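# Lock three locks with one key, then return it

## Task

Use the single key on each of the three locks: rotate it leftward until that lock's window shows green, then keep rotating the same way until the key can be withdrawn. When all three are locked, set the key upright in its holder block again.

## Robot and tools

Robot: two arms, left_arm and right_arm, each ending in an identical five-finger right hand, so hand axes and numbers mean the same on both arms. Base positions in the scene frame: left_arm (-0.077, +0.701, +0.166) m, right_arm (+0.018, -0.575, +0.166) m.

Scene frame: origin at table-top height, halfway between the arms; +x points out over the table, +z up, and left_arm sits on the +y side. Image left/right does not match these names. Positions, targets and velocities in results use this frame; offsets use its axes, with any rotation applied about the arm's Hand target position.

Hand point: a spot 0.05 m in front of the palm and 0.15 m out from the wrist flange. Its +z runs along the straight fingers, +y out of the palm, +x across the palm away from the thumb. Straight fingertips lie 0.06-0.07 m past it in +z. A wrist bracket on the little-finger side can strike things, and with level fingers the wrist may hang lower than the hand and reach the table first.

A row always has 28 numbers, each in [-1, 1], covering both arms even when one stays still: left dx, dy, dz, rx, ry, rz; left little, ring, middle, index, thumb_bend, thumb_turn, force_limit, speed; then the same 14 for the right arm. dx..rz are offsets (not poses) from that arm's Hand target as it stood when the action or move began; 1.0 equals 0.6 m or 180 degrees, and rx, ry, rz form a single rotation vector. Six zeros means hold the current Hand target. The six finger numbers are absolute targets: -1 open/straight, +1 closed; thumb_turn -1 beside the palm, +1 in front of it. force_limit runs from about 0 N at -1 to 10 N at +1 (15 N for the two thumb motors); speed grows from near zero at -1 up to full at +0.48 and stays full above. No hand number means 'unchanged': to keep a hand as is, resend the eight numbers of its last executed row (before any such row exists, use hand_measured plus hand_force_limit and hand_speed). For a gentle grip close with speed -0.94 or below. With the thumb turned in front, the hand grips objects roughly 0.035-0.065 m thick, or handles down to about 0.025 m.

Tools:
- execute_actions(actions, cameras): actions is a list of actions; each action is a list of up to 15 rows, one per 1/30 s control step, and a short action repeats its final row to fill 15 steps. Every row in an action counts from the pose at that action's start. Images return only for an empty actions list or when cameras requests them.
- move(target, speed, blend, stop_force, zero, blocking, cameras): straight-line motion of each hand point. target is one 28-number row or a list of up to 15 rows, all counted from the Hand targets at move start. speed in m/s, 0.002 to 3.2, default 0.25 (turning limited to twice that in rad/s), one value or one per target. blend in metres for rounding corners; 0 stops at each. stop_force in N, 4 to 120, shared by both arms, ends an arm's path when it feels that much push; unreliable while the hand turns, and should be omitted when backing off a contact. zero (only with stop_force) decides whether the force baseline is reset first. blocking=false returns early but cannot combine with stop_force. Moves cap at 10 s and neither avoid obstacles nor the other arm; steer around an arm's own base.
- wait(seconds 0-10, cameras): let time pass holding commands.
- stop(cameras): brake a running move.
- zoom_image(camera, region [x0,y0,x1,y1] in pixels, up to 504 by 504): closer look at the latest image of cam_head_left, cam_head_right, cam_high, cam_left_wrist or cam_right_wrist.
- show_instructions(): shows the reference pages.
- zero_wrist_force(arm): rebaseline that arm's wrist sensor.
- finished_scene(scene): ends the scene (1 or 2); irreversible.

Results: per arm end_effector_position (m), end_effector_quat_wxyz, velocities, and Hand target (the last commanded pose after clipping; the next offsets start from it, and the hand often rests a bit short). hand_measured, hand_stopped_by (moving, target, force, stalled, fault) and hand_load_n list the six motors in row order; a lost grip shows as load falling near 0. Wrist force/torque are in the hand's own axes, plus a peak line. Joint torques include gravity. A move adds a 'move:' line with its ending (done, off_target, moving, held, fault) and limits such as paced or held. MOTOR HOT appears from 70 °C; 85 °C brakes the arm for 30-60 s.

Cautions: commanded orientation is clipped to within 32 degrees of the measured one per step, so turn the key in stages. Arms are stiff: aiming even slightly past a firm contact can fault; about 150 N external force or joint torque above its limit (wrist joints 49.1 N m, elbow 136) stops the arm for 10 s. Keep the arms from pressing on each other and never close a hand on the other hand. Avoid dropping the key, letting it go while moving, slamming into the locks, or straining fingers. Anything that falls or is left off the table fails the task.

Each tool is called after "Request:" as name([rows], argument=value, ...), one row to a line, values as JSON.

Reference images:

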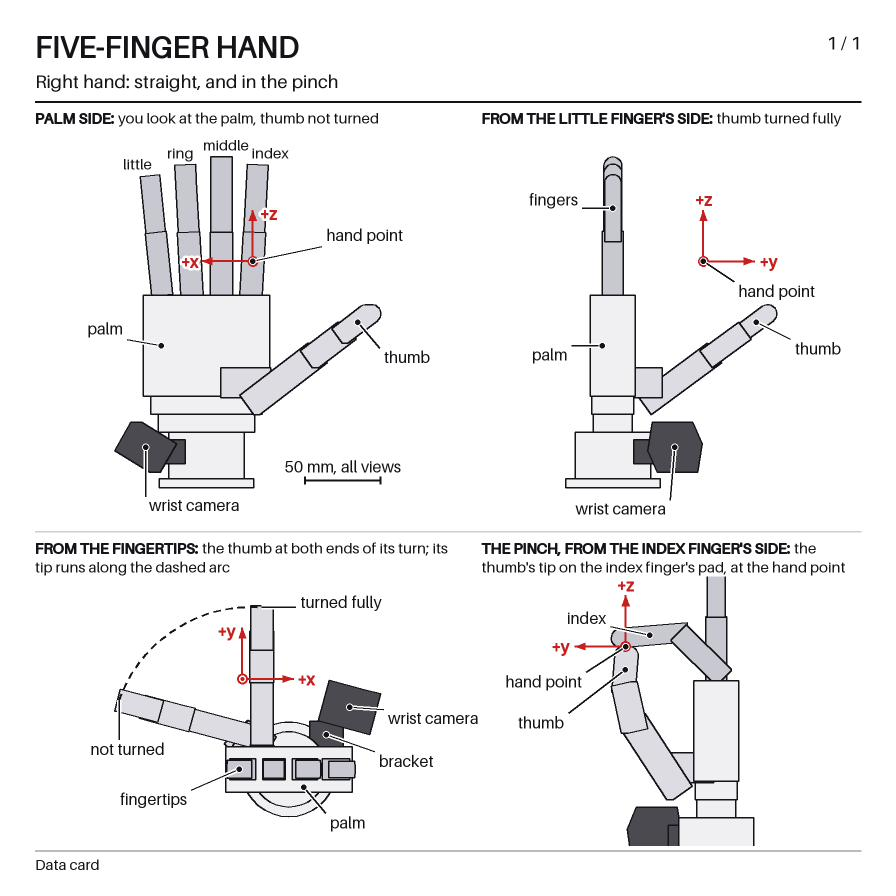

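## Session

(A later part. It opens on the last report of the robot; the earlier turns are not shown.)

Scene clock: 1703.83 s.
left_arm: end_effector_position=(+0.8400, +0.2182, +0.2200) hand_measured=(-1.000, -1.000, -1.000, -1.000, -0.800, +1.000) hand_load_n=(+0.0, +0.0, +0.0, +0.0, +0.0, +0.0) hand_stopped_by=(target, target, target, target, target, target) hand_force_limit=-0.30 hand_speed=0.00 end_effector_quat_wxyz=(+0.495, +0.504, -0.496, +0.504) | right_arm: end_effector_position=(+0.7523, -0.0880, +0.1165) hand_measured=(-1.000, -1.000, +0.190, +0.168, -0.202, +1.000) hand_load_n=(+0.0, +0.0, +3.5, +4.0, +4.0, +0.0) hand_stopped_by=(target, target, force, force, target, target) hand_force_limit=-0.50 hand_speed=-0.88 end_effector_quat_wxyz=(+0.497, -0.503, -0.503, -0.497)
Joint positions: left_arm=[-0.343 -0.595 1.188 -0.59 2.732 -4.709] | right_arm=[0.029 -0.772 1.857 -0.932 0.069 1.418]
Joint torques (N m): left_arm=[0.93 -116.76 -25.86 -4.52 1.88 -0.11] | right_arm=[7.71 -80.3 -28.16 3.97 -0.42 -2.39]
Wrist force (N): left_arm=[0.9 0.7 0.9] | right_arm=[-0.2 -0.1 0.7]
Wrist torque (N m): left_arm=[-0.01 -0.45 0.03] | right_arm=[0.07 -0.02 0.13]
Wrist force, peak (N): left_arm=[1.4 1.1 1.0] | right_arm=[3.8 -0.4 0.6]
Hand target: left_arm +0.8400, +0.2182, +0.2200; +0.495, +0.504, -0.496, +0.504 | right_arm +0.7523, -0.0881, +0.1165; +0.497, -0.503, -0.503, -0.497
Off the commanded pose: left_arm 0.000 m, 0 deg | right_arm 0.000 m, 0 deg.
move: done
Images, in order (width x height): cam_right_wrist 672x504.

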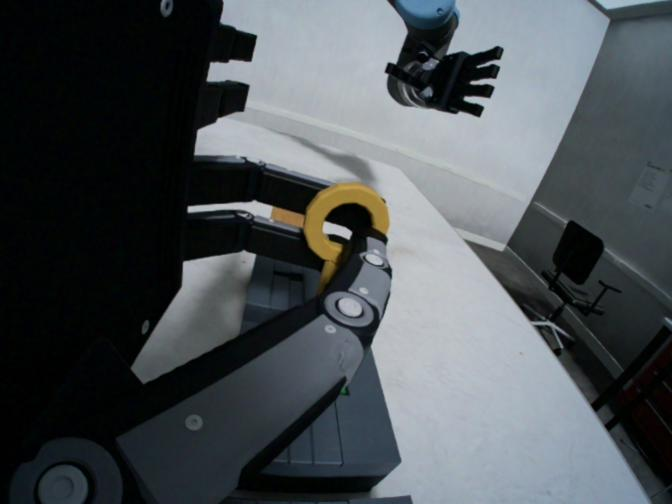

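Request:
move([
  [0,0,0,0,0,0,-1,-1,-1,-1,-0.8,1,-0.3,0,0,0,0.0117,0,0,0,-1,-1,0.7,0.7,-0.2,1,-0.5,-0.88],
  [0.0167,-0.3303,0,0,0,0,-1,-1,-1,-1,-0.8,1,-0.3,0,0.0170,-0.1655,0.0117,0,0,0,-1,-1,0.7,0.7,-0.2,1,-0.5,-0.88],
  [0.0167,-0.3303,0,0,0,0,-1,-1,-1,-1,-0.8,1,-0.3,0,0.0170,-0.1655,-0.0125,0,0,0,-1,-1,0.7,0.7,-0.2,1,-0.5,-0.88],
], speed=[0.08,0.1,0.05], blend=[0.003,0.0,0], cameras=["cam_right_wrist","cam_left_wrist","cam_head_left"])

Request:
zoom_image(camera="cam_left_wrist", region=[315, 200, 415, 300])

Request:
zoom_image(camera="cam_right_wrist", region=[220, 150, 480, 430])

Scene clock: 1724.20 s.
left_arm: end_effector_position=(+0.8500, +0.0200, +0.2200) hand_measured=(-1.000, -1.000, -1.000, -1.000, -0.800, +1.000) hand_load_n=(+0.0, +0.0, +0.0, +0.0, +0.0, +0.5) hand_stopped_by=(target, target, target, target, target, target) hand_force_limit=-0.30 hand_speed=0.00 end_effector_quat_wxyz=(+0.495, +0.504, -0.496, +0.504) | right_arm: end_effector_position=(+0.7625, -0.1874, +0.1090) hand_measured=(-1.000, -1.000, +0.190, +0.168, -0.202, +1.000) hand_load_n=(+0.0, +0.0, +3.0, +4.0, +3.5, -0.5) hand_stopped_by=(target, target, force, force, target, target) hand_force_limit=-0.50 hand_speed=-0.88 end_effector_quat_wxyz=(+0.498, -0.502, -0.502, -0.498)
Joint positions: left_arm=[-0.512 -0.482 0.953 -0.469 2.563 -4.709] | right_arm=[-0.117 -0.796 1.951 -1.267 -0.079 1.683]
Joint torques (N m): left_arm=[-12.65 -106.43 -49.46 3.25 -1.87 3.49] | right_arm=[18.56 -90.38 -7.92 -3.89 -2.63 2.04]
Wrist force (N): left_arm=[1.2 1.8 1.0] | right_arm=[-0.9 -0.3 0.1]
Wrist torque (N m): left_arm=[0.16 -0.54 0.23] | right_arm=[0.10 0.10 -0.21]
Wrist force, peak (N): left_arm=[0.9 1.7 1.9] | right_arm=[-1.3 0.1 0.1]
Hand target: left_arm +0.8500, +0.0200, +0.2200; +0.495, +0.504, -0.496, +0.504 | right_arm +0.7625, -0.1874, +0.1090; +0.497, -0.503, -0.503, -0.497
Off the commanded pose: left_arm 0.000 m, 0 deg | right_arm 0.000 m, 0 deg.
move: done
Images, in order (width x height): cam_head_left 672x504, cam_left_wrist 672x504, cam_right_wrist 672x504.

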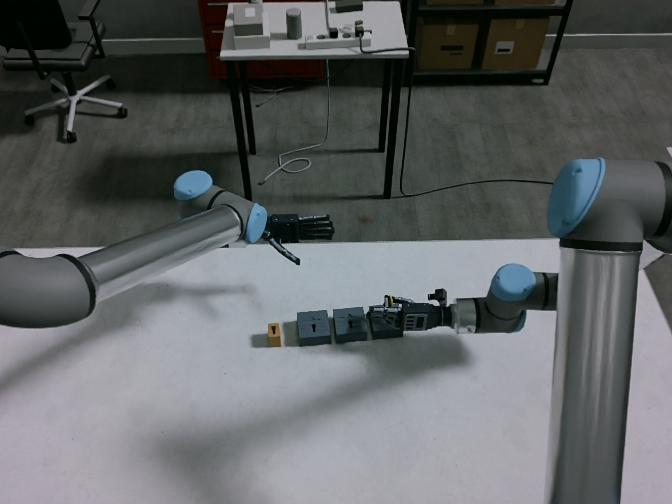

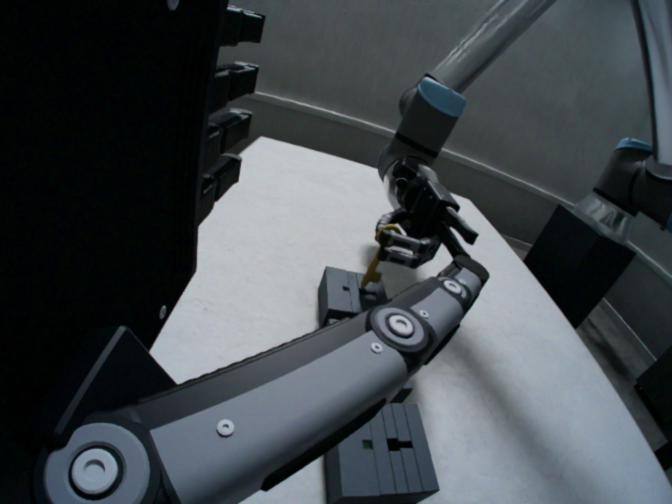

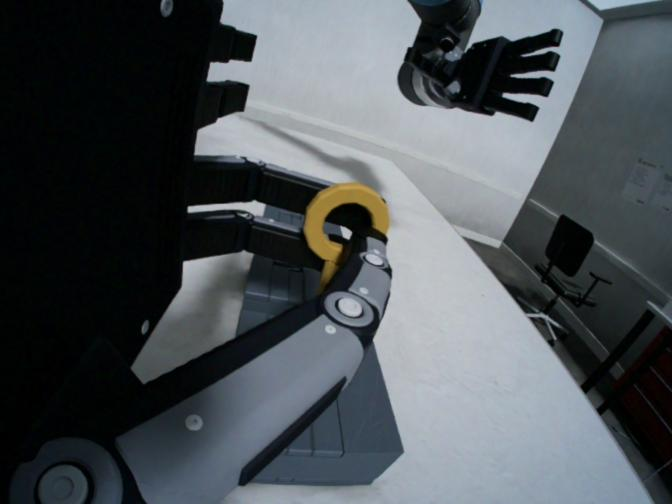

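Scaled by 5.040 from the camera's 672x504 image, which has a finer 960x720 frame.

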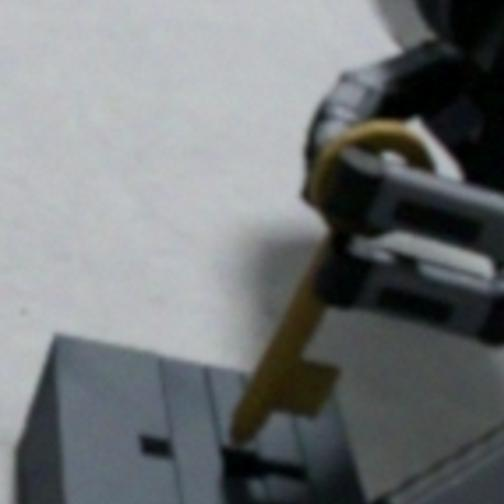

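Scaled by 1.800 from the camera's 672x504 image, which has a finer 960x720 frame.

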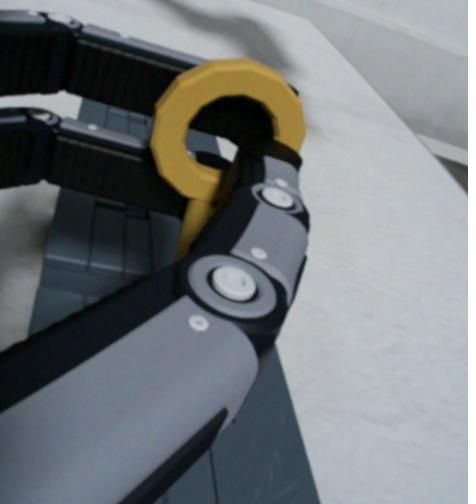

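Request:
move(target=[0,0,0,0,0,0,-1,-1,-1,-1,-0.8,1,-0.3,0,0,0,-0.0333,0,0,0,-1,-1,0.7,0.7,-0.2,1,-0.5,-0.88], speed=0.015, stop_force=4, cameras=["cam_left_wrist","cam_right_wrist"])

Request:
zoom_image(camera="cam_left_wrist", region=[335, 220, 415, 300])

Scene clock: 1734.03 s.
left_arm: end_effector_position=(+0.8500, +0.0200, +0.2200) hand_measured=(-1.000, -1.000, -1.000, -1.000, -0.800, +1.000) hand_load_n=(+0.0, +0.0, +0.0, +0.0, +0.0, +0.0) hand_stopped_by=(target, target, target, target, target, target) hand_force_limit=-0.30 hand_speed=0.00 end_effector_quat_wxyz=(+0.495, +0.504, -0.496, +0.504) | right_arm: end_effector_position=(+0.7625, -0.1874, +0.0925) hand_measured=(-1.000, -1.000, +0.190, +0.168, -0.202, +1.000) hand_load_n=(+0.0, +0.0, +2.0, +5.5, +4.5, -0.5) hand_stopped_by=(target, target, force, force, target, target) hand_force_limit=-0.50 hand_speed=-0.88 end_effector_quat_wxyz=(+0.498, -0.502, -0.502, -0.497)
Joint positions: left_arm=[-0.512 -0.482 0.953 -0.469 2.563 -4.709] | right_arm=[-0.117 -0.77 1.949 -1.304 -0.079 1.696]
Joint torques (N m): left_arm=[-12.55 -104.91 -50.16 3.03 -2.04 3.59] | right_arm=[13.1 -90.47 -7.67 2.96 1.48 -2.64]
Wrist force (N): left_arm=[0.8 1.7 0.8] | right_arm=[-0.5 -0.2 1.2]
Wrist torque (N m): left_arm=[0.15 -0.48 0.21] | right_arm=[0.10 0.05 -0.03]
Wrist force, peak (N): left_arm=[1.0 1.9 1.0] | right_arm=[4.8 1.4 1.7]
Hand target: left_arm +0.8500, +0.0200, +0.2200; +0.495, +0.504, -0.496, +0.504 | right_arm +0.7625, -0.1874, +0.0925; +0.498, -0.502, -0.502, -0.497 (not the last commanded pose)
Off the commanded pose: left_arm 0.000 m, 0 deg | right_arm 0.004 m, 0 deg.
move: contact (right_arm)
Images, in order (width x height): cam_left_wrist 672x504, cam_right_wrist 672x504.

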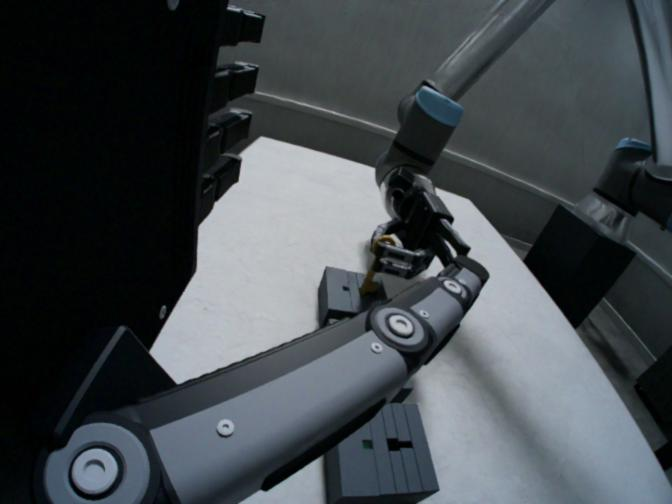

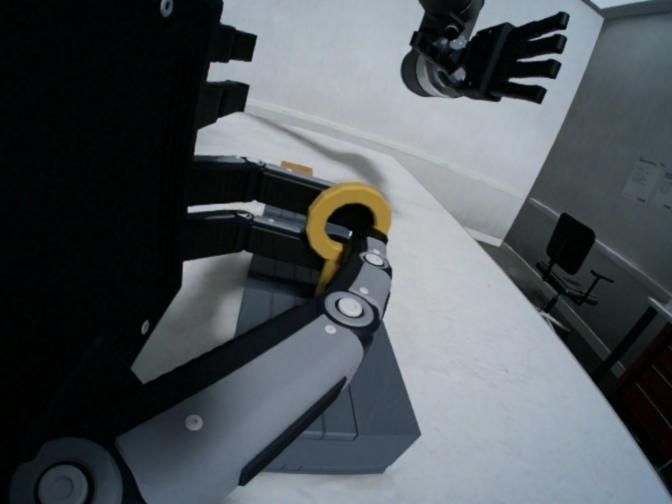

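Scaled by 6.300 from the camera's 672x504 image, which has a finer 960x720 frame.

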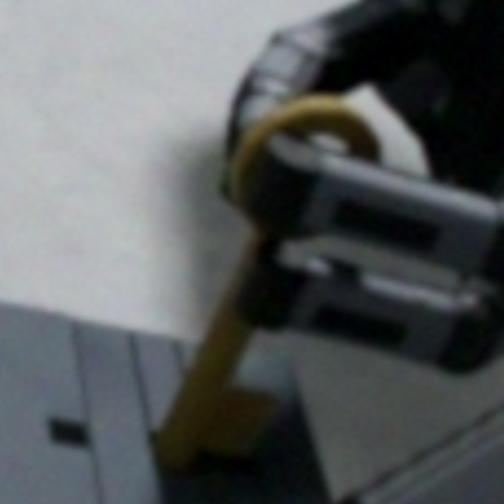

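Request:
move([
  [0,0,0,0,0,0,-1,-1,-1,-1,-0.8,1,-0.3,0,0,0,0.0033,0,0,0,-1,-1,0.7,0.7,-0.2,1,-0.5,-0.88],
  [0,0,0,0,0,0,-1,-1,-1,-1,-0.8,1,-0.3,0,-0.0002,-0.0003,0.0033,0,0,0.0167,-1,-1,0.7,0.7,-0.2,1,-0.5,-0.88],
], speed=0.03)

Request:
move(target=[0,0,0,0,0,0,-1,-1,-1,-1,-0.8,1,-0.3,0,0,0,-0.015,0,0,0,-1,-1,0.7,0.7,-0.2,1,-0.5,-0.88], speed=0.015, stop_force=4, cameras=["cam_left_wrist","cam_right_wrist"])

Scene clock: 1793.93 s.
left_arm: end_effector_position=(+0.8500, +0.0200, +0.2200) hand_measured=(-1.000, -1.000, -1.000, -1.000, -0.800, +1.000) hand_load_n=(+0.0, +0.0, +0.0, +0.0, +0.0, +0.0) hand_stopped_by=(target, target, target, target, target, target) hand_force_limit=-0.30 hand_speed=0.00 end_effector_quat_wxyz=(+0.495, +0.504, -0.496, +0.504) | right_arm: end_effector_position=(+0.7623, -0.1875, +0.0945) hand_measured=(-1.000, -1.000, +0.190, +0.168, -0.202, +1.000) hand_load_n=(+0.0, +0.0, +2.0, +5.5, +4.0, -1.0) hand_stopped_by=(target, target, force, force, target, target) hand_force_limit=-0.50 hand_speed=-0.88 end_effector_quat_wxyz=(+0.510, -0.489, -0.515, -0.484)
Joint positions: left_arm=[-0.512 -0.482 0.953 -0.469 2.563 -4.709] | right_arm=[-0.12 -0.761 1.91 -1.224 -0.134 1.646]
Joint torques (N m): left_arm=[-11.94 -105.63 -50.07 2.8 -1.78 3.45] | right_arm=[-13.18 -72.07 -26.87 3.73 -2.67 -2.68]
Wrist force (N): left_arm=[0.8 1.7 0.9] | right_arm=[-0.5 0.2 0.4]
Wrist torque (N m): left_arm=[0.15 -0.48 0.21] | right_arm=[0.23 0.11 0.05]
Wrist force, peak (N): left_arm=[1.0 1.8 1.1] | right_arm=[-1.2 -0.4 1.3]
Hand target: left_arm +0.8500, +0.0200, +0.2200; +0.495, +0.504, -0.496, +0.504 | right_arm +0.7623, -0.1875, +0.0945; +0.510, -0.489, -0.515, -0.484
Off the commanded pose: left_arm 0.000 m, 0 deg | right_arm 0.000 m, 0 deg.
move: done

Scene clock: 1795.17 s.
left_arm: end_effector_position=(+0.8500, +0.0200, +0.2200) hand_measured=(-1.000, -1.000, -1.000, -1.000, -0.800, +1.000) hand_load_n=(+0.0, +0.0, -0.5, +0.0, +0.0, +0.0) hand_stopped_by=(target, target, target, target, target, target) hand_force_limit=-0.30 hand_speed=0.00 end_effector_quat_wxyz=(+0.495, +0.504, -0.496, +0.504) | right_arm: end_effector_position=(+0.7623, -0.1875, +0.0921) hand_measured=(-1.000, -1.000, +0.190, +0.168, -0.202, +1.000) hand_load_n=(+0.0, +0.0, +2.5, +5.0, +4.0, -0.5) hand_stopped_by=(target, target, force, force, target, target) hand_force_limit=-0.50 hand_speed=-0.88 end_effector_quat_wxyz=(+0.510, -0.489, -0.515, -0.484)
Joint positions: left_arm=[-0.512 -0.482 0.953 -0.469 2.563 -4.709] | right_arm=[-0.12 -0.757 1.909 -1.227 -0.134 1.645]
Joint torques (N m): left_arm=[-13.82 -106.6 -49.09 2.86 -2.11 3.49] | right_arm=[-8.5 -91.87 -7.65 3.79 -2.56 2.71]
Wrist force (N): left_arm=[0.9 1.7 1.0] | right_arm=[-0.2 0.2 0.7]
Wrist torque (N m): left_arm=[0.15 -0.50 0.21] | right_arm=[0.18 0.02 0.06]
Wrist force, peak (N): left_arm=[0.9 1.8 1.1] | right_arm=[5.4 2.2 1.5]
Hand target: left_arm +0.8500, +0.0200, +0.2200; +0.495, +0.504, -0.496, +0.504 | right_arm +0.7623, -0.1875, +0.0921; +0.510, -0.489, -0.515, -0.484 (not the last commanded pose)
Off the commanded pose: left_arm 0.000 m, 0 deg | right_arm 0.007 m, 0 deg.
move: contact (right_arm)
Images, in order (width x height): cam_left_wrist 672x504, cam_right_wrist 672x504.

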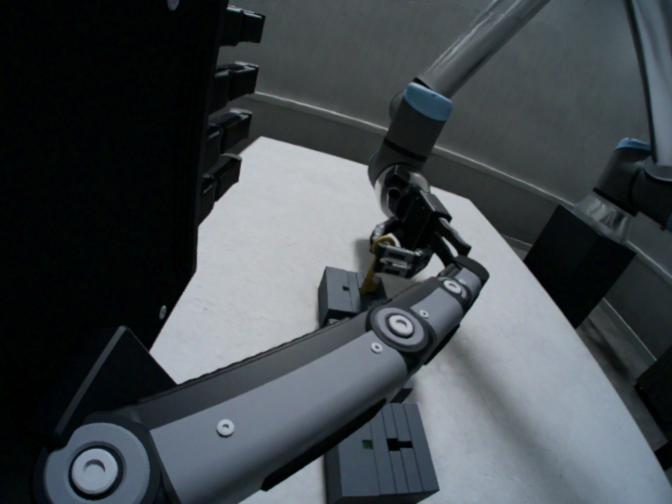

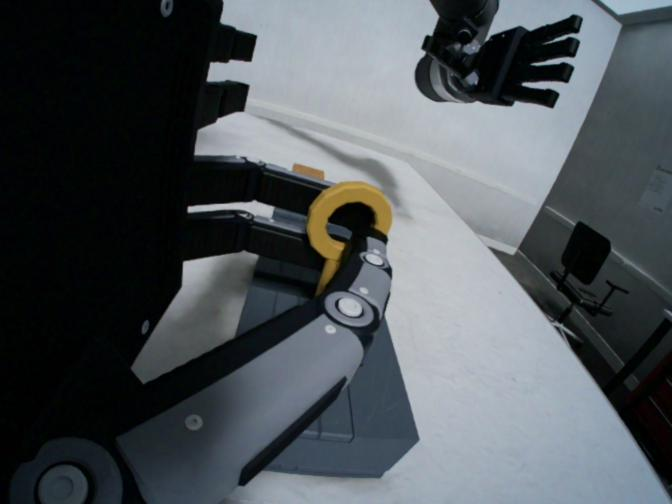

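Request:
move([
  [0,0,0,0,0,0,-1,-1,-1,-1,-0.8,1,-0.3,0,0,0,0.0033,0,0,0,-1,-1,0.7,0.7,-0.2,1,-0.5,-0.88],
  [0,0,0,0,0,0,-1,-1,-1,-1,-0.8,1,-0.3,0,0.0003,0.0007,0.0033,0,0,-0.0333,-1,-1,0.7,0.7,-0.2,1,-0.5,-0.88],
], speed=0.03)

Request:
move(target=[0,0,0,0,0,0,-1,-1,-1,-1,-0.8,1,-0.3,0,0,0,-0.015,0,0,0,-1,-1,0.7,0.7,-0.2,1,-0.5,-0.88], speed=0.015, stop_force=4, cameras=["cam_left_wrist","cam_right_wrist","cam_head_left","cam_head_right"])

Request:
zoom_image(camera="cam_head_right", region=[240, 280, 440, 360])

Request:
zoom_image(camera="cam_left_wrist", region=[335, 250, 395, 310])

Scene clock: 1812.40 s.
left_arm: end_effector_position=(+0.8500, +0.0200, +0.2200) hand_measured=(-1.000, -1.000, -1.000, -1.000, -0.800, +1.000) hand_load_n=(+0.0, +0.0, +0.0, +0.0, +0.0, +0.0) hand_stopped_by=(target, target, target, target, target, target) hand_force_limit=-0.30 hand_speed=0.00 end_effector_quat_wxyz=(+0.495, +0.504, -0.496, +0.504) | right_arm: end_effector_position=(+0.7625, -0.1872, +0.0941) hand_measured=(-1.000, -1.000, +0.190, +0.168, -0.202, +1.000) hand_load_n=(+0.0, +0.0, +2.5, +5.0, +4.0, -0.5) hand_stopped_by=(target, target, force, force, target, target) hand_force_limit=-0.50 hand_speed=-0.88 end_effector_quat_wxyz=(-0.486, +0.514, +0.488, +0.511)
Joint positions: left_arm=[-0.512 -0.482 0.953 -0.469 2.563 -4.709] | right_arm=[-0.113 -0.782 1.989 -1.392 -0.024 1.755]
Joint torques (N m): left_arm=[-12.67 -104.72 -50.02 2.71 -1.85 3.25] | right_arm=[19.17 -86.96 -6.99 -4.45 3.52 2.73]
Wrist force (N): left_arm=[1.0 1.7 1.0] | right_arm=[-0.3 -0.6 0.6]
Wrist torque (N m): left_arm=[0.14 -0.52 0.21] | right_arm=[0.09 0.06 -0.19]
Wrist force, peak (N): left_arm=[1.0 1.9 1.1] | right_arm=[-0.8 0.3 1.2]
Hand target: left_arm +0.8500, +0.0200, +0.2200; +0.495, +0.504, -0.496, +0.504 | right_arm +0.7625, -0.1871, +0.0940; +0.484, -0.515, -0.489, -0.510
Off the commanded pose: left_arm 0.000 m, 0 deg | right_arm 0.000 m, 0 deg.
move: done

Scene clock: 1813.60 s.
left_arm: end_effector_position=(+0.8500, +0.0200, +0.2200) hand_measured=(-1.000, -1.000, -1.000, -1.000, -0.800, +1.000) hand_load_n=(+0.0, +0.0, +0.0, +0.0, +0.0, +0.0) hand_stopped_by=(target, target, target, target, target, target) hand_force_limit=-0.30 hand_speed=0.00 end_effector_quat_wxyz=(+0.495, +0.504, -0.496, +0.504) | right_arm: end_effector_position=(+0.7625, -0.1872, +0.0916) hand_measured=(-1.000, -1.000, +0.190, +0.168, -0.202, +1.000) hand_load_n=(+0.0, +0.0, +2.0, +5.5, +4.0, -0.5) hand_stopped_by=(target, target, force, force, target, target) hand_force_limit=-0.50 hand_speed=-0.88 end_effector_quat_wxyz=(-0.486, +0.514, +0.488, +0.511)
Joint positions: left_arm=[-0.512 -0.482 0.953 -0.469 2.563 -4.709] | right_arm=[-0.113 -0.778 1.99 -1.402 -0.024 1.761]
Joint torques (N m): left_arm=[-12.45 -105.6 -49.66 2.46 -1.94 3.45] | right_arm=[16.35 -90.01 -13.23 2.89 2.5 -2.06]
Wrist force (N): left_arm=[0.9 1.4 0.7] | right_arm=[-0.7 -0.8 0.6]
Wrist torque (N m): left_arm=[0.12 -0.48 0.20] | right_arm=[0.04 0.11 -0.22]
Wrist force, peak (N): left_arm=[0.9 1.8 0.9] | right_arm=[5.1 1.5 1.5]
Hand target: left_arm +0.8500, +0.0200, +0.2200; +0.495, +0.504, -0.496, +0.504 | right_arm +0.7625, -0.1872, +0.0916; +0.486, -0.514, -0.488, -0.511 (not the last commanded pose)
Off the commanded pose: left_arm 0.000 m, 0 deg | right_arm 0.007 m, 0 deg.
move: contact (right_arm)
Images, in order (width x height): cam_head_left 672x504, cam_head_right 672x504, cam_left_wrist 672x504, cam_right_wrist 672x504.

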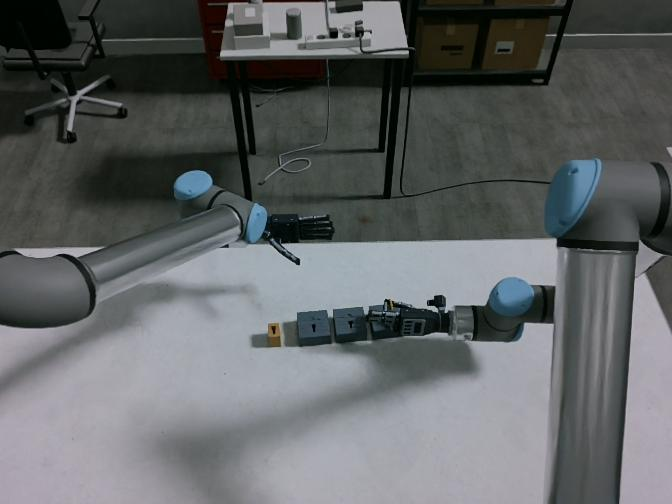

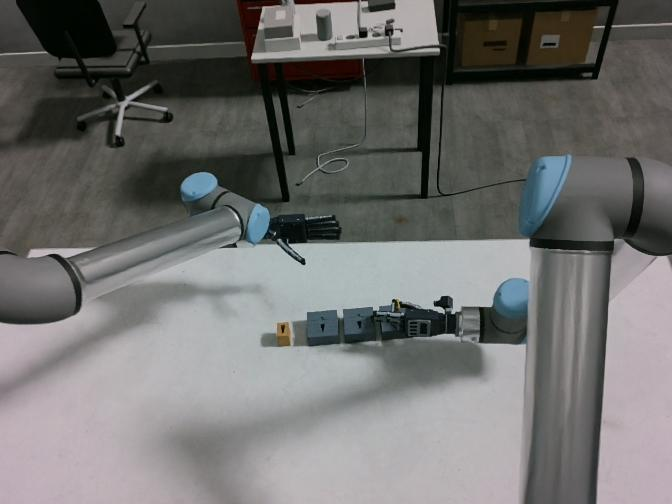

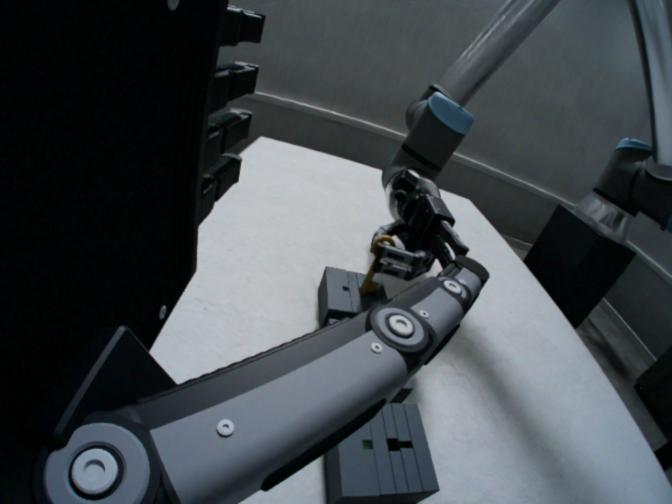

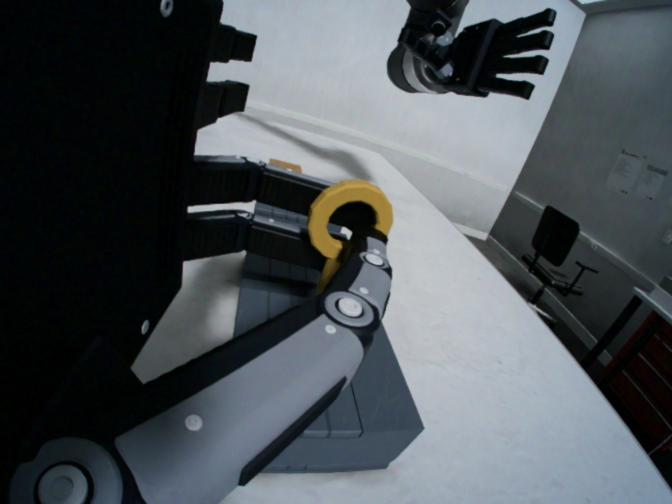

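Scaled by 2.520 from the camera's 672x504 image, which has a finer 960x720 frame.

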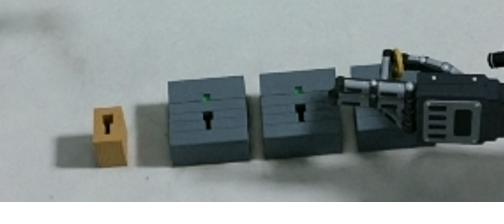

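Scaled by 8.400 from the camera's 672x504 image, which has a finer 960x720 frame.

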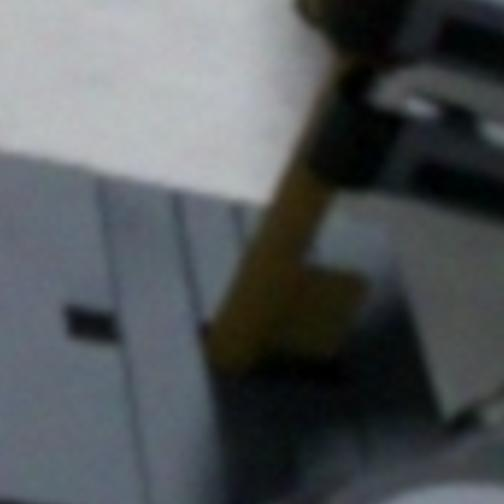

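Request:
zoom_image(camera="cam_head_right", region=[300, 290, 430, 360])

Request:
zoom_image(camera="cam_left_wrist", region=[310, 250, 450, 504])

Scaled by 3.877 from the camera's 672x504 image, which has a finer 960x720 frame.

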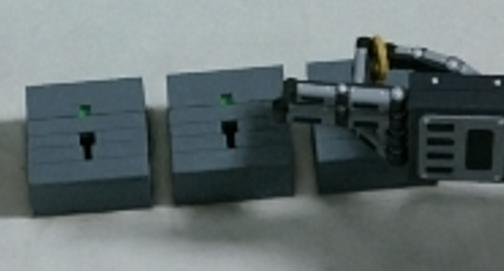

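Scaled by 1.984 from the camera's 672x504 image, which has a finer 960x720 frame.

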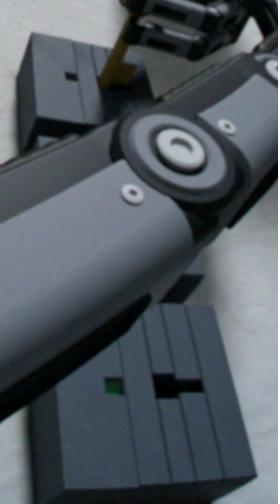

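Request:
move([
  [0,0,0,0,0,0,-1,-1,-1,-1,-0.8,1,-0.3,0,0,0,0.0025,0,0,0,-1,-1,0.7,0.7,-0.2,1,-0.5,-0.88],
  [0,0,0,0,0,0,-1,-1,-1,-1,-0.8,1,-0.3,0,-0.0004,-0.001,0.0025,0,0,0.05,-1,-1,0.7,0.7,-0.2,1,-0.5,-0.88],
], speed=0.04)

Request:
move(target=[0,0,0,0,0,0,-1,-1,-1,-1,-0.8,1,-0.3,0,0,0,-0.015,0,0,0,-1,-1,0.7,0.7,-0.2,1,-0.5,-0.88], speed=0.015, stop_force=4)

Scene clock: 1877.93 s.
left_arm: end_effector_position=(+0.8500, +0.0200, +0.2200) hand_measured=(-1.000, -1.000, -1.000, -1.000, -0.800, +1.000) hand_load_n=(+0.0, +0.0, +0.0, +0.0, +0.0, +0.0) hand_stopped_by=(target, target, target, target, target, target) hand_force_limit=-0.30 hand_speed=0.00 end_effector_quat_wxyz=(+0.495, +0.504, -0.496, +0.504) | right_arm: end_effector_position=(+0.7623, -0.1878, +0.0931) hand_measured=(-1.000, -1.000, +0.190, +0.168, -0.202, +1.000) hand_load_n=(+0.5, +0.0, +2.5, +5.0, +4.0, -1.0) hand_stopped_by=(target, target, force, force, target, target) hand_force_limit=-0.50 hand_speed=-0.88 end_effector_quat_wxyz=(+0.525, -0.474, -0.527, -0.472)
Joint positions: left_arm=[-0.512 -0.482 0.953 -0.469 2.563 -4.709] | right_arm=[-0.121 -0.742 1.867 -1.149 -0.189 1.595]
Joint torques (N m): left_arm=[-13.12 -105.29 -49.42 2.55 -2.12 3.03] | right_arm=[-14.53 -73.4 -26.64 3.54 -2.99 -2.5]
Wrist force (N): left_arm=[1.0 1.7 1.0] | right_arm=[-0.3 -0.4 0.6]
Wrist torque (N m): left_arm=[0.15 -0.51 0.22] | right_arm=[0.09 0.02 0.14]
Wrist force, peak (N): left_arm=[1.0 2.0 1.0] | right_arm=[-0.5 -0.7 1.3]
Hand target: left_arm +0.8500, +0.0200, +0.2200; +0.495, +0.504, -0.496, +0.504 | right_arm +0.7623, -0.1878, +0.0931; +0.525, -0.474, -0.527, -0.472
Off the commanded pose: left_arm 0.000 m, 0 deg | right_arm 0.000 m, 0 deg.
move: done

Scene clock: 1879.17 s.
left_arm: end_effector_position=(+0.8500, +0.0200, +0.2200) hand_measured=(-1.000, -1.000, -1.000, -1.000, -0.800, +1.000) hand_load_n=(+0.5, +0.5, +0.0, +0.0, +0.0, +0.0) hand_stopped_by=(target, target, target, target, target, target) hand_force_limit=-0.30 hand_speed=0.00 end_effector_quat_wxyz=(+0.495, +0.504, -0.496, +0.504) | right_arm: end_effector_position=(+0.7623, -0.1878, +0.0911) hand_measured=(-1.000, -1.000, +0.190, +0.168, -0.202, +1.000) hand_load_n=(+0.0, -0.5, +2.5, +5.0, +4.0, -0.5) hand_stopped_by=(target, target, force, force, target, target) hand_force_limit=-0.50 hand_speed=-0.88 end_effector_quat_wxyz=(+0.525, -0.474, -0.527, -0.472)
Joint positions: left_arm=[-0.512 -0.482 0.953 -0.469 2.563 -4.709] | right_arm=[-0.121 -0.739 1.866 -1.151 -0.189 1.595]
Joint torques (N m): left_arm=[-13.39 -106.54 -49.14 2.68 -1.81 3.27] | right_arm=[-10.52 -94.92 -8.5 3.61 -2.35 2.04]
Wrist force (N): left_arm=[0.8 1.5 0.8] | right_arm=[-0.8 -0.4 0.8]
Wrist torque (N m): left_arm=[0.14 -0.47 0.20] | right_arm=[0.05 0.05 0.11]
Wrist force, peak (N): left_arm=[1.0 1.9 1.0] | right_arm=[5.0 1.9 1.6]
Hand target: left_arm +0.8500, +0.0200, +0.2200; +0.495, +0.504, -0.496, +0.504 | right_arm +0.7623, -0.1878, +0.0911; +0.525, -0.474, -0.527, -0.472 (not the last commanded pose)
Off the commanded pose: left_arm 0.000 m, 0 deg | right_arm 0.007 m, 0 deg.
move: contact (right_arm)

Request:
move([
  [0,0,0,0,0,0,-1,-1,-1,-1,-0.8,1,-0.3,0,0,0,0.0025,0,0,0,-1,-1,0.75,0.75,-0.2,1,-0.2,-0.92],
  [0,0,0,0,0,0,-1,-1,-1,-1,-0.8,1,-0.3,0,0.0006,0.0013,0.0025,0,0,-0.0667,-1,-1,0.75,0.75,-0.2,1,-0.2,-0.92],
], speed=0.05)

Request:
move(target=[0,0,0,0,0,0,-1,-1,-1,-1,-0.8,1,-0.3,0,0,0,-0.015,0,0,0,-1,-1,0.75,0.75,-0.2,1,-0.2,-0.92], speed=0.015, stop_force=4, cameras=["cam_right_wrist","cam_left_wrist"])

Request:
zoom_image(camera="cam_right_wrist", region=[220, 170, 400, 310])

Request:
zoom_image(camera="cam_left_wrist", region=[315, 250, 395, 310])

Scene clock: 1916.80 s.
left_arm: end_effector_position=(+0.8500, +0.0200, +0.2200) hand_measured=(-1.000, -1.000, -1.000, -1.000, -0.800, +1.000) hand_load_n=(+0.0, +0.0, +0.0, +0.0, +0.0, +0.0) hand_stopped_by=(target, target, target, target, target, target) hand_force_limit=-0.30 hand_speed=0.00 end_effector_quat_wxyz=(+0.495, +0.504, -0.496, +0.504) | right_arm: end_effector_position=(+0.7626, -0.1870, +0.0927) hand_measured=(-1.000, -1.000, +0.196, +0.168, -0.202, +1.000) hand_load_n=(+0.0, +0.0, +4.0, +5.0, +4.0, -0.5) hand_stopped_by=(target, target, force, force, target, target) hand_force_limit=-0.20 hand_speed=-0.92 end_effector_quat_wxyz=(-0.474, +0.525, +0.473, +0.525)
Joint positions: left_arm=[-0.512 -0.482 0.953 -0.469 2.563 -4.709] | right_arm=[-0.108 -0.776 1.974 -1.214 0.034 1.586]
Joint torques (N m): left_arm=[-12.74 -105.6 -49.54 2.49 -1.84 2.88] | right_arm=[20.12 -70.35 -25.25 3.05 3.09 -3.06]
Wrist force (N): left_arm=[1.1 1.7 0.9] | right_arm=[-0.5 -0.4 0.6]
Wrist torque (N m): left_arm=[0.15 -0.52 0.23] | right_arm=[0.13 0.07 0.15]
Wrist force, peak (N): left_arm=[1.2 1.8 1.2] | right_arm=[-1.1 -0.1 1.1]
Hand target: left_arm +0.8500, +0.0200, +0.2200; +0.495, +0.504, -0.496, +0.504 | right_arm +0.7626, -0.1870, +0.0926; -0.472, +0.526, +0.474, +0.524
Off the commanded pose: left_arm 0.000 m, 0 deg | right_arm 0.000 m, 0 deg.
move: done

Scene clock: 1919.50 s.
left_arm: end_effector_position=(+0.8500, +0.0200, +0.2200) hand_measured=(-1.000, -1.000, -1.000, -1.000, -0.800, +1.000) hand_load_n=(+0.0, +0.0, +0.0, +0.0, +0.0, +0.0) hand_stopped_by=(target, target, target, target, target, target) hand_force_limit=-0.30 hand_speed=0.00 end_effector_quat_wxyz=(+0.495, +0.504, -0.496, +0.504) | right_arm: end_effector_position=(+0.7626, -0.1870, +0.0836) hand_measured=(-1.000, -1.000, +0.196, +0.168, -0.202, +1.000) hand_load_n=(+0.0, +0.0, +2.5, +8.0, +4.0, +0.0) hand_stopped_by=(target, target, force, force, target, target) hand_force_limit=-0.20 hand_speed=-0.92 end_effector_quat_wxyz=(-0.473, +0.526, +0.474, +0.524)
Joint positions: left_arm=[-0.512 -0.482 0.953 -0.469 2.563 -4.709] | right_arm=[-0.108 -0.752 1.941 -1.077 0.035 1.459]
Joint torques (N m): left_arm=[-12.32 -105.79 -49.68 2.68 -1.82 3] | right_arm=[18.51 -72.2 -25.18 3.71 3 -2.76]
Wrist force (N): left_arm=[1.0 1.6 0.8] | right_arm=[0.4 -0.4 2.2]
Wrist torque (N m): left_arm=[0.15 -0.51 0.21] | right_arm=[0.09 0.05 0.20]
Wrist force, peak (N): left_arm=[1.0 1.9 1.2] | right_arm=[-0.1 -0.3 2.4]
Hand target: left_arm +0.8500, +0.0200, +0.2200; +0.495, +0.504, -0.496, +0.504 | right_arm +0.7626, -0.1870, +0.0836; -0.472, +0.526, +0.474, +0.524
Off the commanded pose: left_arm 0.000 m, 0 deg | right_arm 0.000 m, 0 deg.
move: done
Images, in order (width x height): cam_left_wrist 672x504, cam_right_wrist 672x504.

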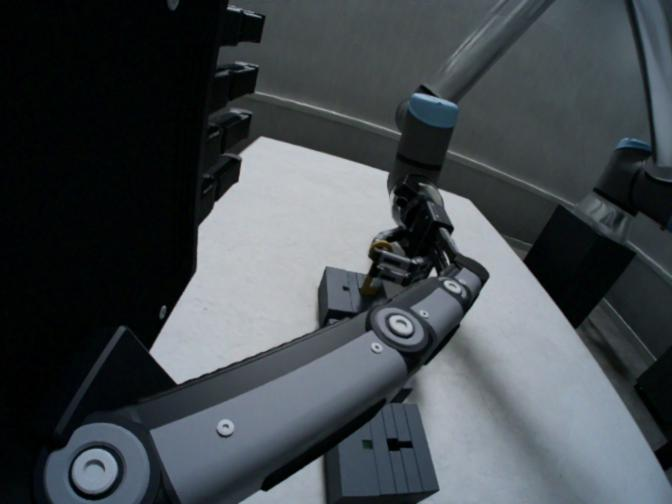

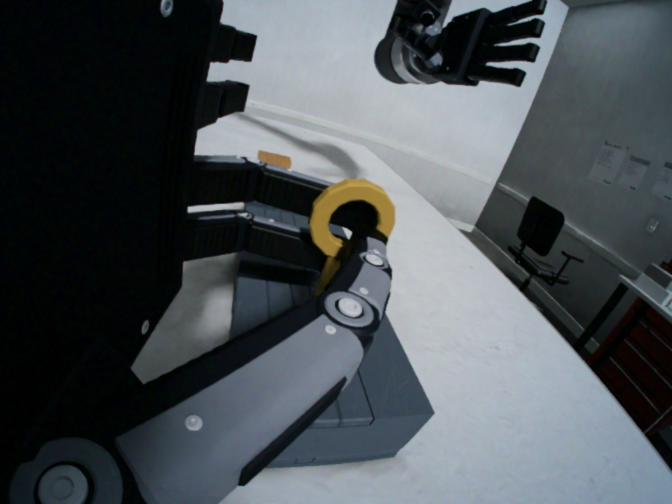

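Scaled by 2.800 from the camera's 672x504 image, which has a finer 960x720 frame.

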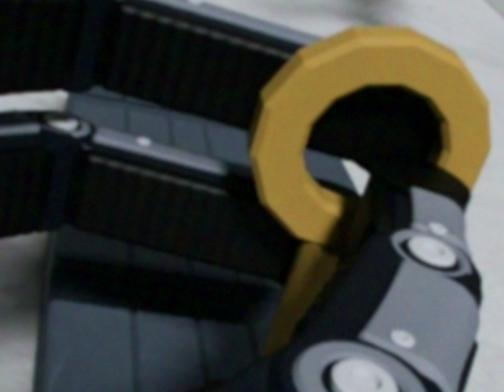

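Scaled by 6.300 from the camera's 672x504 image, which has a finer 960x720 frame.

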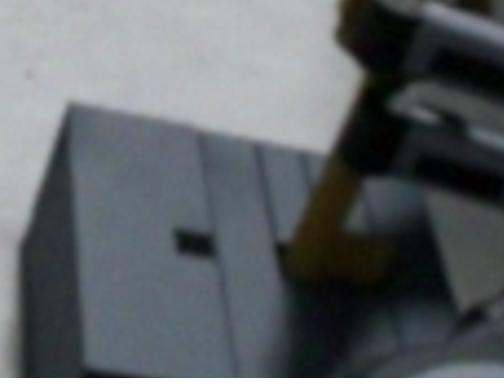

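Request:
move(target=[0,0,0,0,0,0,-1,-1,-1,-1,-0.8,1,-0.3,0,0,0,-0.0367,0,0,0,-1,-1,0.75,0.75,-0.2,1,-0.2,-0.92], speed=0.015, stop_force=5)

Scene clock: 1929.00 s.
left_arm: end_effector_position=(+0.8500, +0.0200, +0.2200) hand_measured=(-1.000, -1.000, -1.000, -1.000, -0.800, +1.000) hand_load_n=(+0.5, +0.0, +0.0, +0.0, +0.0, +0.5) hand_stopped_by=(target, target, target, target, target, target) hand_force_limit=-0.30 hand_speed=0.00 end_effector_quat_wxyz=(+0.495, +0.504, -0.496, +0.504) | right_arm: end_effector_position=(+0.7626, -0.1870, +0.0686) hand_measured=(-1.000, -1.000, +0.196, +0.166, -0.202, +1.000) hand_load_n=(+0.0, +0.0, +3.0, +11.5, +3.5, +0.5) hand_stopped_by=(target, target, force, force, target, target) hand_force_limit=-0.20 hand_speed=-0.92 end_effector_quat_wxyz=(-0.473, +0.526, +0.474, +0.524)
Joint positions: left_arm=[-0.512 -0.482 0.953 -0.469 2.563 -4.709] | right_arm=[-0.108 -0.727 1.933 -1.085 0.035 1.449]
Joint torques (N m): left_arm=[-12.88 -105.2 -49.6 2.12 -1.69 3] | right_arm=[3.72 -92.36 -5.95 3.04 3.21 2.68]
Wrist force (N): left_arm=[0.9 1.7 0.8] | right_arm=[-2.3 -0.6 5.8]
Wrist torque (N m): left_arm=[0.17 -0.48 0.21] | right_arm=[0.15 0.09 0.07]
Wrist force, peak (N): left_arm=[1.0 1.9 1.0] | right_arm=[8.0 -0.5 7.5]
Hand target: left_arm +0.8500, +0.0200, +0.2200; +0.495, +0.504, -0.496, +0.504 | right_arm +0.7626, -0.1870, +0.0686; -0.473, +0.526, +0.474, +0.524 (not the last commanded pose)
Off the commanded pose: left_arm 0.000 m, 0 deg | right_arm 0.007 m, 0 deg.
move: contact (right_arm)

Request:
move(target=[0,0,0,0,0,0,-1,-1,-1,-1,-0.8,1,-0.3,0,0,0.0004,0,0,0,0,-1,-1,0.75,0.75,-0.2,1,-0.2,-0.92], speed=0.01)

Request:
move(target=[0,0,0,0,0,0,-1,-1,-1,-1,-0.8,1,-0.3,0,0,0,-0.01,0,0,0,-1,-1,0.75,0.75,-0.2,1,-0.2,-0.92], speed=0.015, stop_force=5, cameras=["cam_left_wrist","cam_right_wrist"])

Request:
zoom_image(camera="cam_left_wrist", region=[315, 250, 395, 310])

Scene clock: 1954.23 s.
left_arm: end_effector_position=(+0.8500, +0.0200, +0.2200) hand_measured=(-1.000, -1.000, -1.000, -1.000, -0.800, +1.000) hand_load_n=(+0.0, -0.5, +0.0, +0.0, +0.0, +0.0) hand_stopped_by=(target, target, target, target, target, target) hand_force_limit=-0.30 hand_speed=0.00 end_effector_quat_wxyz=(+0.495, +0.504, -0.496, +0.504) | right_arm: end_effector_position=(+0.7627, -0.1868, +0.0685) hand_measured=(-1.000, -1.000, +0.196, +0.166, -0.202, +1.000) hand_load_n=(+0.0, +0.0, +2.5, +10.0, +3.5, +0.0) hand_stopped_by=(target, target, force, force, target, target) hand_force_limit=-0.20 hand_speed=-0.92 end_effector_quat_wxyz=(-0.473, +0.526, +0.474, +0.524)
Joint positions: left_arm=[-0.512 -0.482 0.953 -0.469 2.563 -4.709] | right_arm=[-0.108 -0.727 1.933 -1.085 0.035 1.45]
Joint torques (N m): left_arm=[-11.57 -105.55 -49.15 2.36 -1.98 2.96] | right_arm=[17.55 -89.51 -5.97 -3.15 3.04 2.86]
Wrist force (N): left_arm=[0.9 1.7 0.9] | right_arm=[-0.9 -1.1 3.3]
Wrist torque (N m): left_arm=[0.16 -0.49 0.21] | right_arm=[0.13 0.10 -0.08]
Wrist force, peak (N): left_arm=[1.0 1.8 1.0] | right_arm=[-2.5 -0.7 6.1]
Hand target: left_arm +0.8500, +0.0200, +0.2200; +0.495, +0.504, -0.496, +0.504 | right_arm +0.7626, -0.1868, +0.0686; -0.473, +0.526, +0.474, +0.524
Off the commanded pose: left_arm 0.000 m, 0 deg | right_arm 0.000 m, 0 deg.
move: done

Scene clock: 1955.43 s.
left_arm: end_effector_position=(+0.8500, +0.0200, +0.2200) hand_measured=(-1.000, -1.000, -1.000, -1.000, -0.800, +1.000) hand_load_n=(+0.0, +0.0, +0.0, +0.0, +0.0, +0.5) hand_stopped_by=(target, target, target, target, target, target) hand_force_limit=-0.30 hand_speed=0.00 end_effector_quat_wxyz=(+0.495, +0.504, -0.496, +0.504) | right_arm: end_effector_position=(+0.7625, -0.1868, +0.0682) hand_measured=(-1.000, -1.000, +0.196, +0.166, -0.202, +1.000) hand_load_n=(+0.0, +0.0, +3.0, +10.5, +3.5, -0.5) hand_stopped_by=(target, target, force, force, target, target) hand_force_limit=-0.20 hand_speed=-0.92 end_effector_quat_wxyz=(-0.473, +0.526, +0.474, +0.524)
Joint positions: left_arm=[-0.512 -0.482 0.953 -0.469 2.563 -4.709] | right_arm=[-0.108 -0.726 1.933 -1.086 0.035 1.45]
Joint torques (N m): left_arm=[-14.11 -105.23 -49.1 2.33 -2.09 2.87] | right_arm=[2.75 -91.32 -5.56 3.99 2.74 1.77]
Wrist force (N): left_arm=[0.9 1.4 0.8] | right_arm=[0.3 -0.4 6.1]
Wrist torque (N m): left_arm=[0.12 -0.50 0.21] | right_arm=[0.15 0.02 -0.09]
Wrist force, peak (N): left_arm=[1.1 1.8 0.7] | right_arm=[6.4 -0.2 6.5]
Hand target: left_arm +0.8500, +0.0200, +0.2200; +0.495, +0.504, -0.496, +0.504 | right_arm +0.7625, -0.1868, +0.0682; -0.473, +0.526, +0.474, +0.524 (not the last commanded pose)
Off the commanded pose: left_arm 0.000 m, 0 deg | right_arm 0.006 m, 0 deg.
move: contact (right_arm)
Images, in order (width x height): cam_left_wrist 672x504, cam_right_wrist 672x504.

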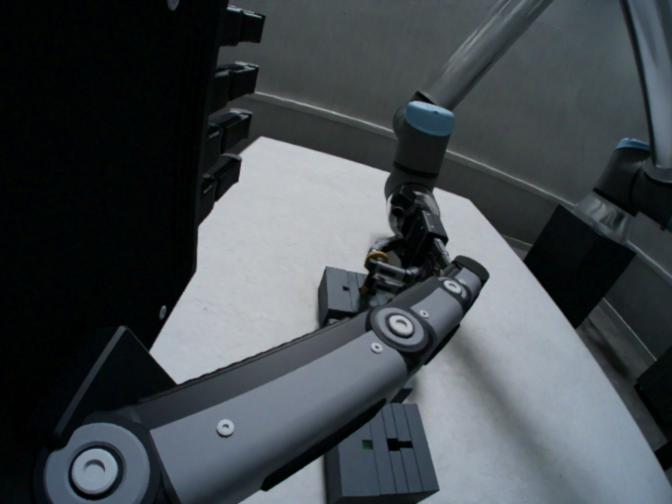

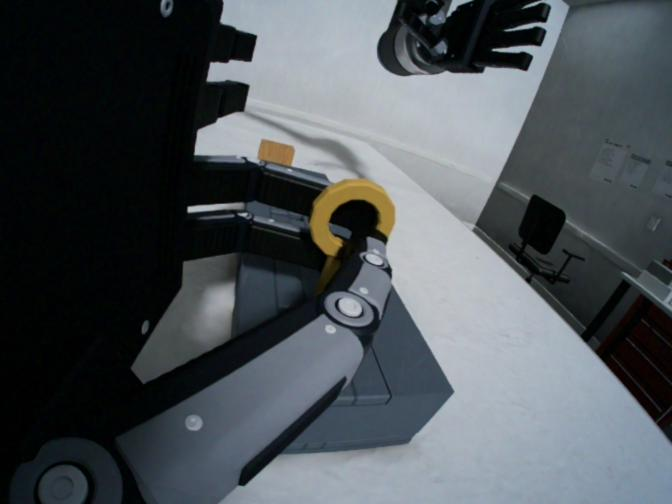

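Scaled by 6.300 from the camera's 672x504 image, which has a finer 960x720 frame.

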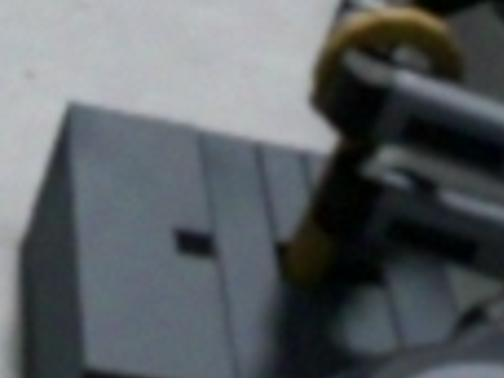

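Request:
move(target=[0,0,0,0,0,0,-1,-1,-1,-1,-0.8,1,-0.3,0,0.0001,0.0006,0,0,0,0,-1,-1,0.75,0.75,-0.2,1,-0.2,-0.92], speed=0.01)

Request:
move(target=[0,0,0,0,0,0,-1,-1,-1,-1,-0.8,1,-0.3,0,0,0,-0.01,0,0,0,-1,-1,0.75,0.75,-0.2,1,-0.2,-0.92], speed=0.01, stop_force=6)

Scene clock: 1978.27 s.
left_arm: end_effector_position=(+0.8500, +0.0200, +0.2200) hand_measured=(-1.000, -1.000, -1.000, -1.000, -0.800, +1.000) hand_load_n=(+0.0, +0.0, +0.0, +0.0, +0.0, +0.0) hand_stopped_by=(target, target, target, target, target, target) hand_force_limit=-0.30 hand_speed=0.00 end_effector_quat_wxyz=(+0.495, +0.504, -0.496, +0.504) | right_arm: end_effector_position=(+0.7626, -0.1865, +0.0681) hand_measured=(-1.000, -1.000, +0.196, +0.166, -0.202, +1.000) hand_load_n=(+0.0, +0.0, +3.0, +8.5, +4.5, -0.5) hand_stopped_by=(target, target, force, force, target, target) hand_force_limit=-0.20 hand_speed=-0.92 end_effector_quat_wxyz=(-0.473, +0.527, +0.474, +0.524)
Joint positions: left_arm=[-0.512 -0.482 0.953 -0.469 2.563 -4.709] | right_arm=[-0.107 -0.726 1.933 -1.086 0.035 1.451]
Joint torques (N m): left_arm=[-13.31 -105.95 -49.27 2.38 -2.09 3.17] | right_arm=[17.01 -89.23 -22.83 -3.31 3.11 2.92]
Wrist force (N): left_arm=[0.9 1.7 1.0] | right_arm=[0.1 -0.6 2.8]
Wrist torque (N m): left_arm=[0.15 -0.50 0.22] | right_arm=[0.10 0.07 -0.11]
Wrist force, peak (N): left_arm=[1.0 1.9 1.1] | right_arm=[-0.3 -0.5 6.5]
Hand target: left_arm +0.8500, +0.0200, +0.2200; +0.495, +0.504, -0.496, +0.504 | right_arm +0.7626, -0.1864, +0.0682; -0.473, +0.526, +0.474, +0.524
Off the commanded pose: left_arm 0.000 m, 0 deg | right_arm 0.000 m, 0 deg.
move: done

Scene clock: 1979.47 s.
left_arm: end_effector_position=(+0.8500, +0.0200, +0.2200) hand_measured=(-1.000, -1.000, -1.000, -1.000, -0.800, +1.000) hand_load_n=(+0.0, +0.0, +0.0, +0.0, +0.0, +0.0) hand_stopped_by=(target, target, target, target, target, target) hand_force_limit=-0.30 hand_speed=0.00 end_effector_quat_wxyz=(+0.495, +0.504, -0.496, +0.504) | right_arm: end_effector_position=(+0.7626, -0.1864, +0.0675) hand_measured=(-1.000, -1.000, +0.196, +0.166, -0.202, +1.000) hand_load_n=(-0.5, +0.0, +4.0, +10.0, +3.0, -1.0) hand_stopped_by=(target, target, force, force, target, target) hand_force_limit=-0.20 hand_speed=-0.92 end_effector_quat_wxyz=(-0.473, +0.526, +0.474, +0.524)
Joint positions: left_arm=[-0.512 -0.482 0.953 -0.469 2.563 -4.709] | right_arm=[-0.107 -0.725 1.933 -1.087 0.035 1.451]
Joint torques (N m): left_arm=[-12.88 -106.65 -48.9 2.39 -1.95 2.92] | right_arm=[1.89 -87.85 -5.01 3.67 3.16 2.7]
Wrist force (N): left_arm=[0.9 1.5 0.8] | right_arm=[2.4 -0.3 7.0]
Wrist torque (N m): left_arm=[0.13 -0.49 0.21] | right_arm=[0.20 0.03 -0.11]
Wrist force, peak (N): left_arm=[1.0 1.8 1.1] | right_arm=[9.2 -0.4 7.5]
Hand target: left_arm +0.8500, +0.0200, +0.2200; +0.495, +0.504, -0.496, +0.504 | right_arm +0.7626, -0.1864, +0.0675; -0.473, +0.526, +0.474, +0.524 (not the last commanded pose)
Off the commanded pose: left_arm 0.000 m, 0 deg | right_arm 0.005 m, 0 deg.
move: contact (right_arm)

Request:
move(target=[0,0,0,0,0,0,-1,-1,-1,-1,-0.8,1,-0.3,0,0.0002,0.0003,0.0005,0,0,-0.0139,-1,-1,0.75,0.75,-0.2,1,-0.2,-0.92], speed=0.03)

Request:
move(target=[0,0,0,0,0,0,-1,-1,-1,-1,-0.8,1,-0.3,0,0,0,-0.01,0,0,0,-1,-1,0.75,0.75,-0.2,1,-0.2,-0.92], speed=0.01, stop_force=5)

Scene clock: 2003.63 s.
left_arm: end_effector_position=(+0.8500, +0.0200, +0.2200) hand_measured=(-1.000, -1.000, -1.000, -1.000, -0.800, +1.000) hand_load_n=(+0.0, +0.0, +0.0, +0.0, +0.0, +0.5) hand_stopped_by=(target, target, target, target, target, target) hand_force_limit=-0.30 hand_speed=0.00 end_effector_quat_wxyz=(+0.495, +0.504, -0.496, +0.504) | right_arm: end_effector_position=(+0.7628, -0.1863, +0.0678) hand_measured=(-1.000, -1.000, +0.196, +0.166, -0.202, +1.000) hand_load_n=(+0.0, +0.0, +4.0, +9.5, +3.0, +0.5) hand_stopped_by=(target, target, force, force, target, target) hand_force_limit=-0.20 hand_speed=-0.92 end_effector_quat_wxyz=(-0.461, +0.537, +0.463, +0.534)
Joint positions: left_arm=[-0.512 -0.482 0.953 -0.469 2.563 -4.709] | right_arm=[-0.102 -0.738 1.968 -1.167 0.084 1.508]
Joint torques (N m): left_arm=[-12.05 -105.27 -49.73 2.39 -1.91 3.1] | right_arm=[14.42 -90.47 -5.39 -3.87 3.75 2.73]
Wrist force (N): left_arm=[0.8 1.6 0.8] | right_arm=[-1.2 -1.0 6.6]
Wrist torque (N m): left_arm=[0.14 -0.47 0.20] | right_arm=[0.19 -0.01 -0.10]
Wrist force, peak (N): left_arm=[1.1 1.8 1.1] | right_arm=[2.4 -0.6 10.9]
Hand target: left_arm +0.8500, +0.0200, +0.2200; +0.495, +0.504, -0.496, +0.504 | right_arm +0.7628, -0.1863, +0.0678; -0.461, +0.537, +0.463, +0.534
Off the commanded pose: left_arm 0.000 m, 0 deg | right_arm 0.000 m, 0 deg.
move: done

Scene clock: 2004.63 s.
left_arm: end_effector_position=(+0.8500, +0.0200, +0.2200) hand_measured=(-1.000, -1.000, -1.000, -1.000, -0.800, +1.000) hand_load_n=(+0.0, +0.0, +0.5, +0.0, -0.5, +0.0) hand_stopped_by=(target, target, target, target, target, target) hand_force_limit=-0.30 hand_speed=0.00 end_effector_quat_wxyz=(+0.495, +0.504, -0.496, +0.504) | right_arm: end_effector_position=(+0.7628, -0.1863, +0.0675) hand_measured=(-1.000, -1.000, +0.196, +0.166, -0.202, +1.000) hand_load_n=(+0.0, +0.0, +4.0, +10.0, +3.0, -1.5) hand_stopped_by=(target, target, force, force, target, target) hand_force_limit=-0.20 hand_speed=-0.92 end_effector_quat_wxyz=(-0.461, +0.537, +0.463, +0.534)
Joint positions: left_arm=[-0.512 -0.482 0.953 -0.469 2.563 -4.709] | right_arm=[-0.102 -0.737 1.968 -1.168 0.084 1.508]
Joint torques (N m): left_arm=[-11.85 -105.13 -48.66 2.27 -1.87 2.86] | right_arm=[12.38 -87.08 -6.05 3.77 3.53 -1.84]
Wrist force (N): left_arm=[0.8 1.4 0.8] | right_arm=[3.7 -0.9 6.1]
Wrist torque (N m): left_arm=[0.12 -0.48 0.20] | right_arm=[0.18 0.05 -0.14]
Wrist force, peak (N): left_arm=[0.9 1.8 1.1] | right_arm=[8.9 -0.8 6.0]
Hand target: left_arm +0.8500, +0.0200, +0.2200; +0.495, +0.504, -0.496, +0.504 | right_arm +0.7628, -0.1863, +0.0675; -0.461, +0.537, +0.463, +0.534 (not the last commanded pose)
Off the commanded pose: left_arm 0.000 m, 0 deg | right_arm 0.006 m, 0 deg.
move: contact (right_arm)


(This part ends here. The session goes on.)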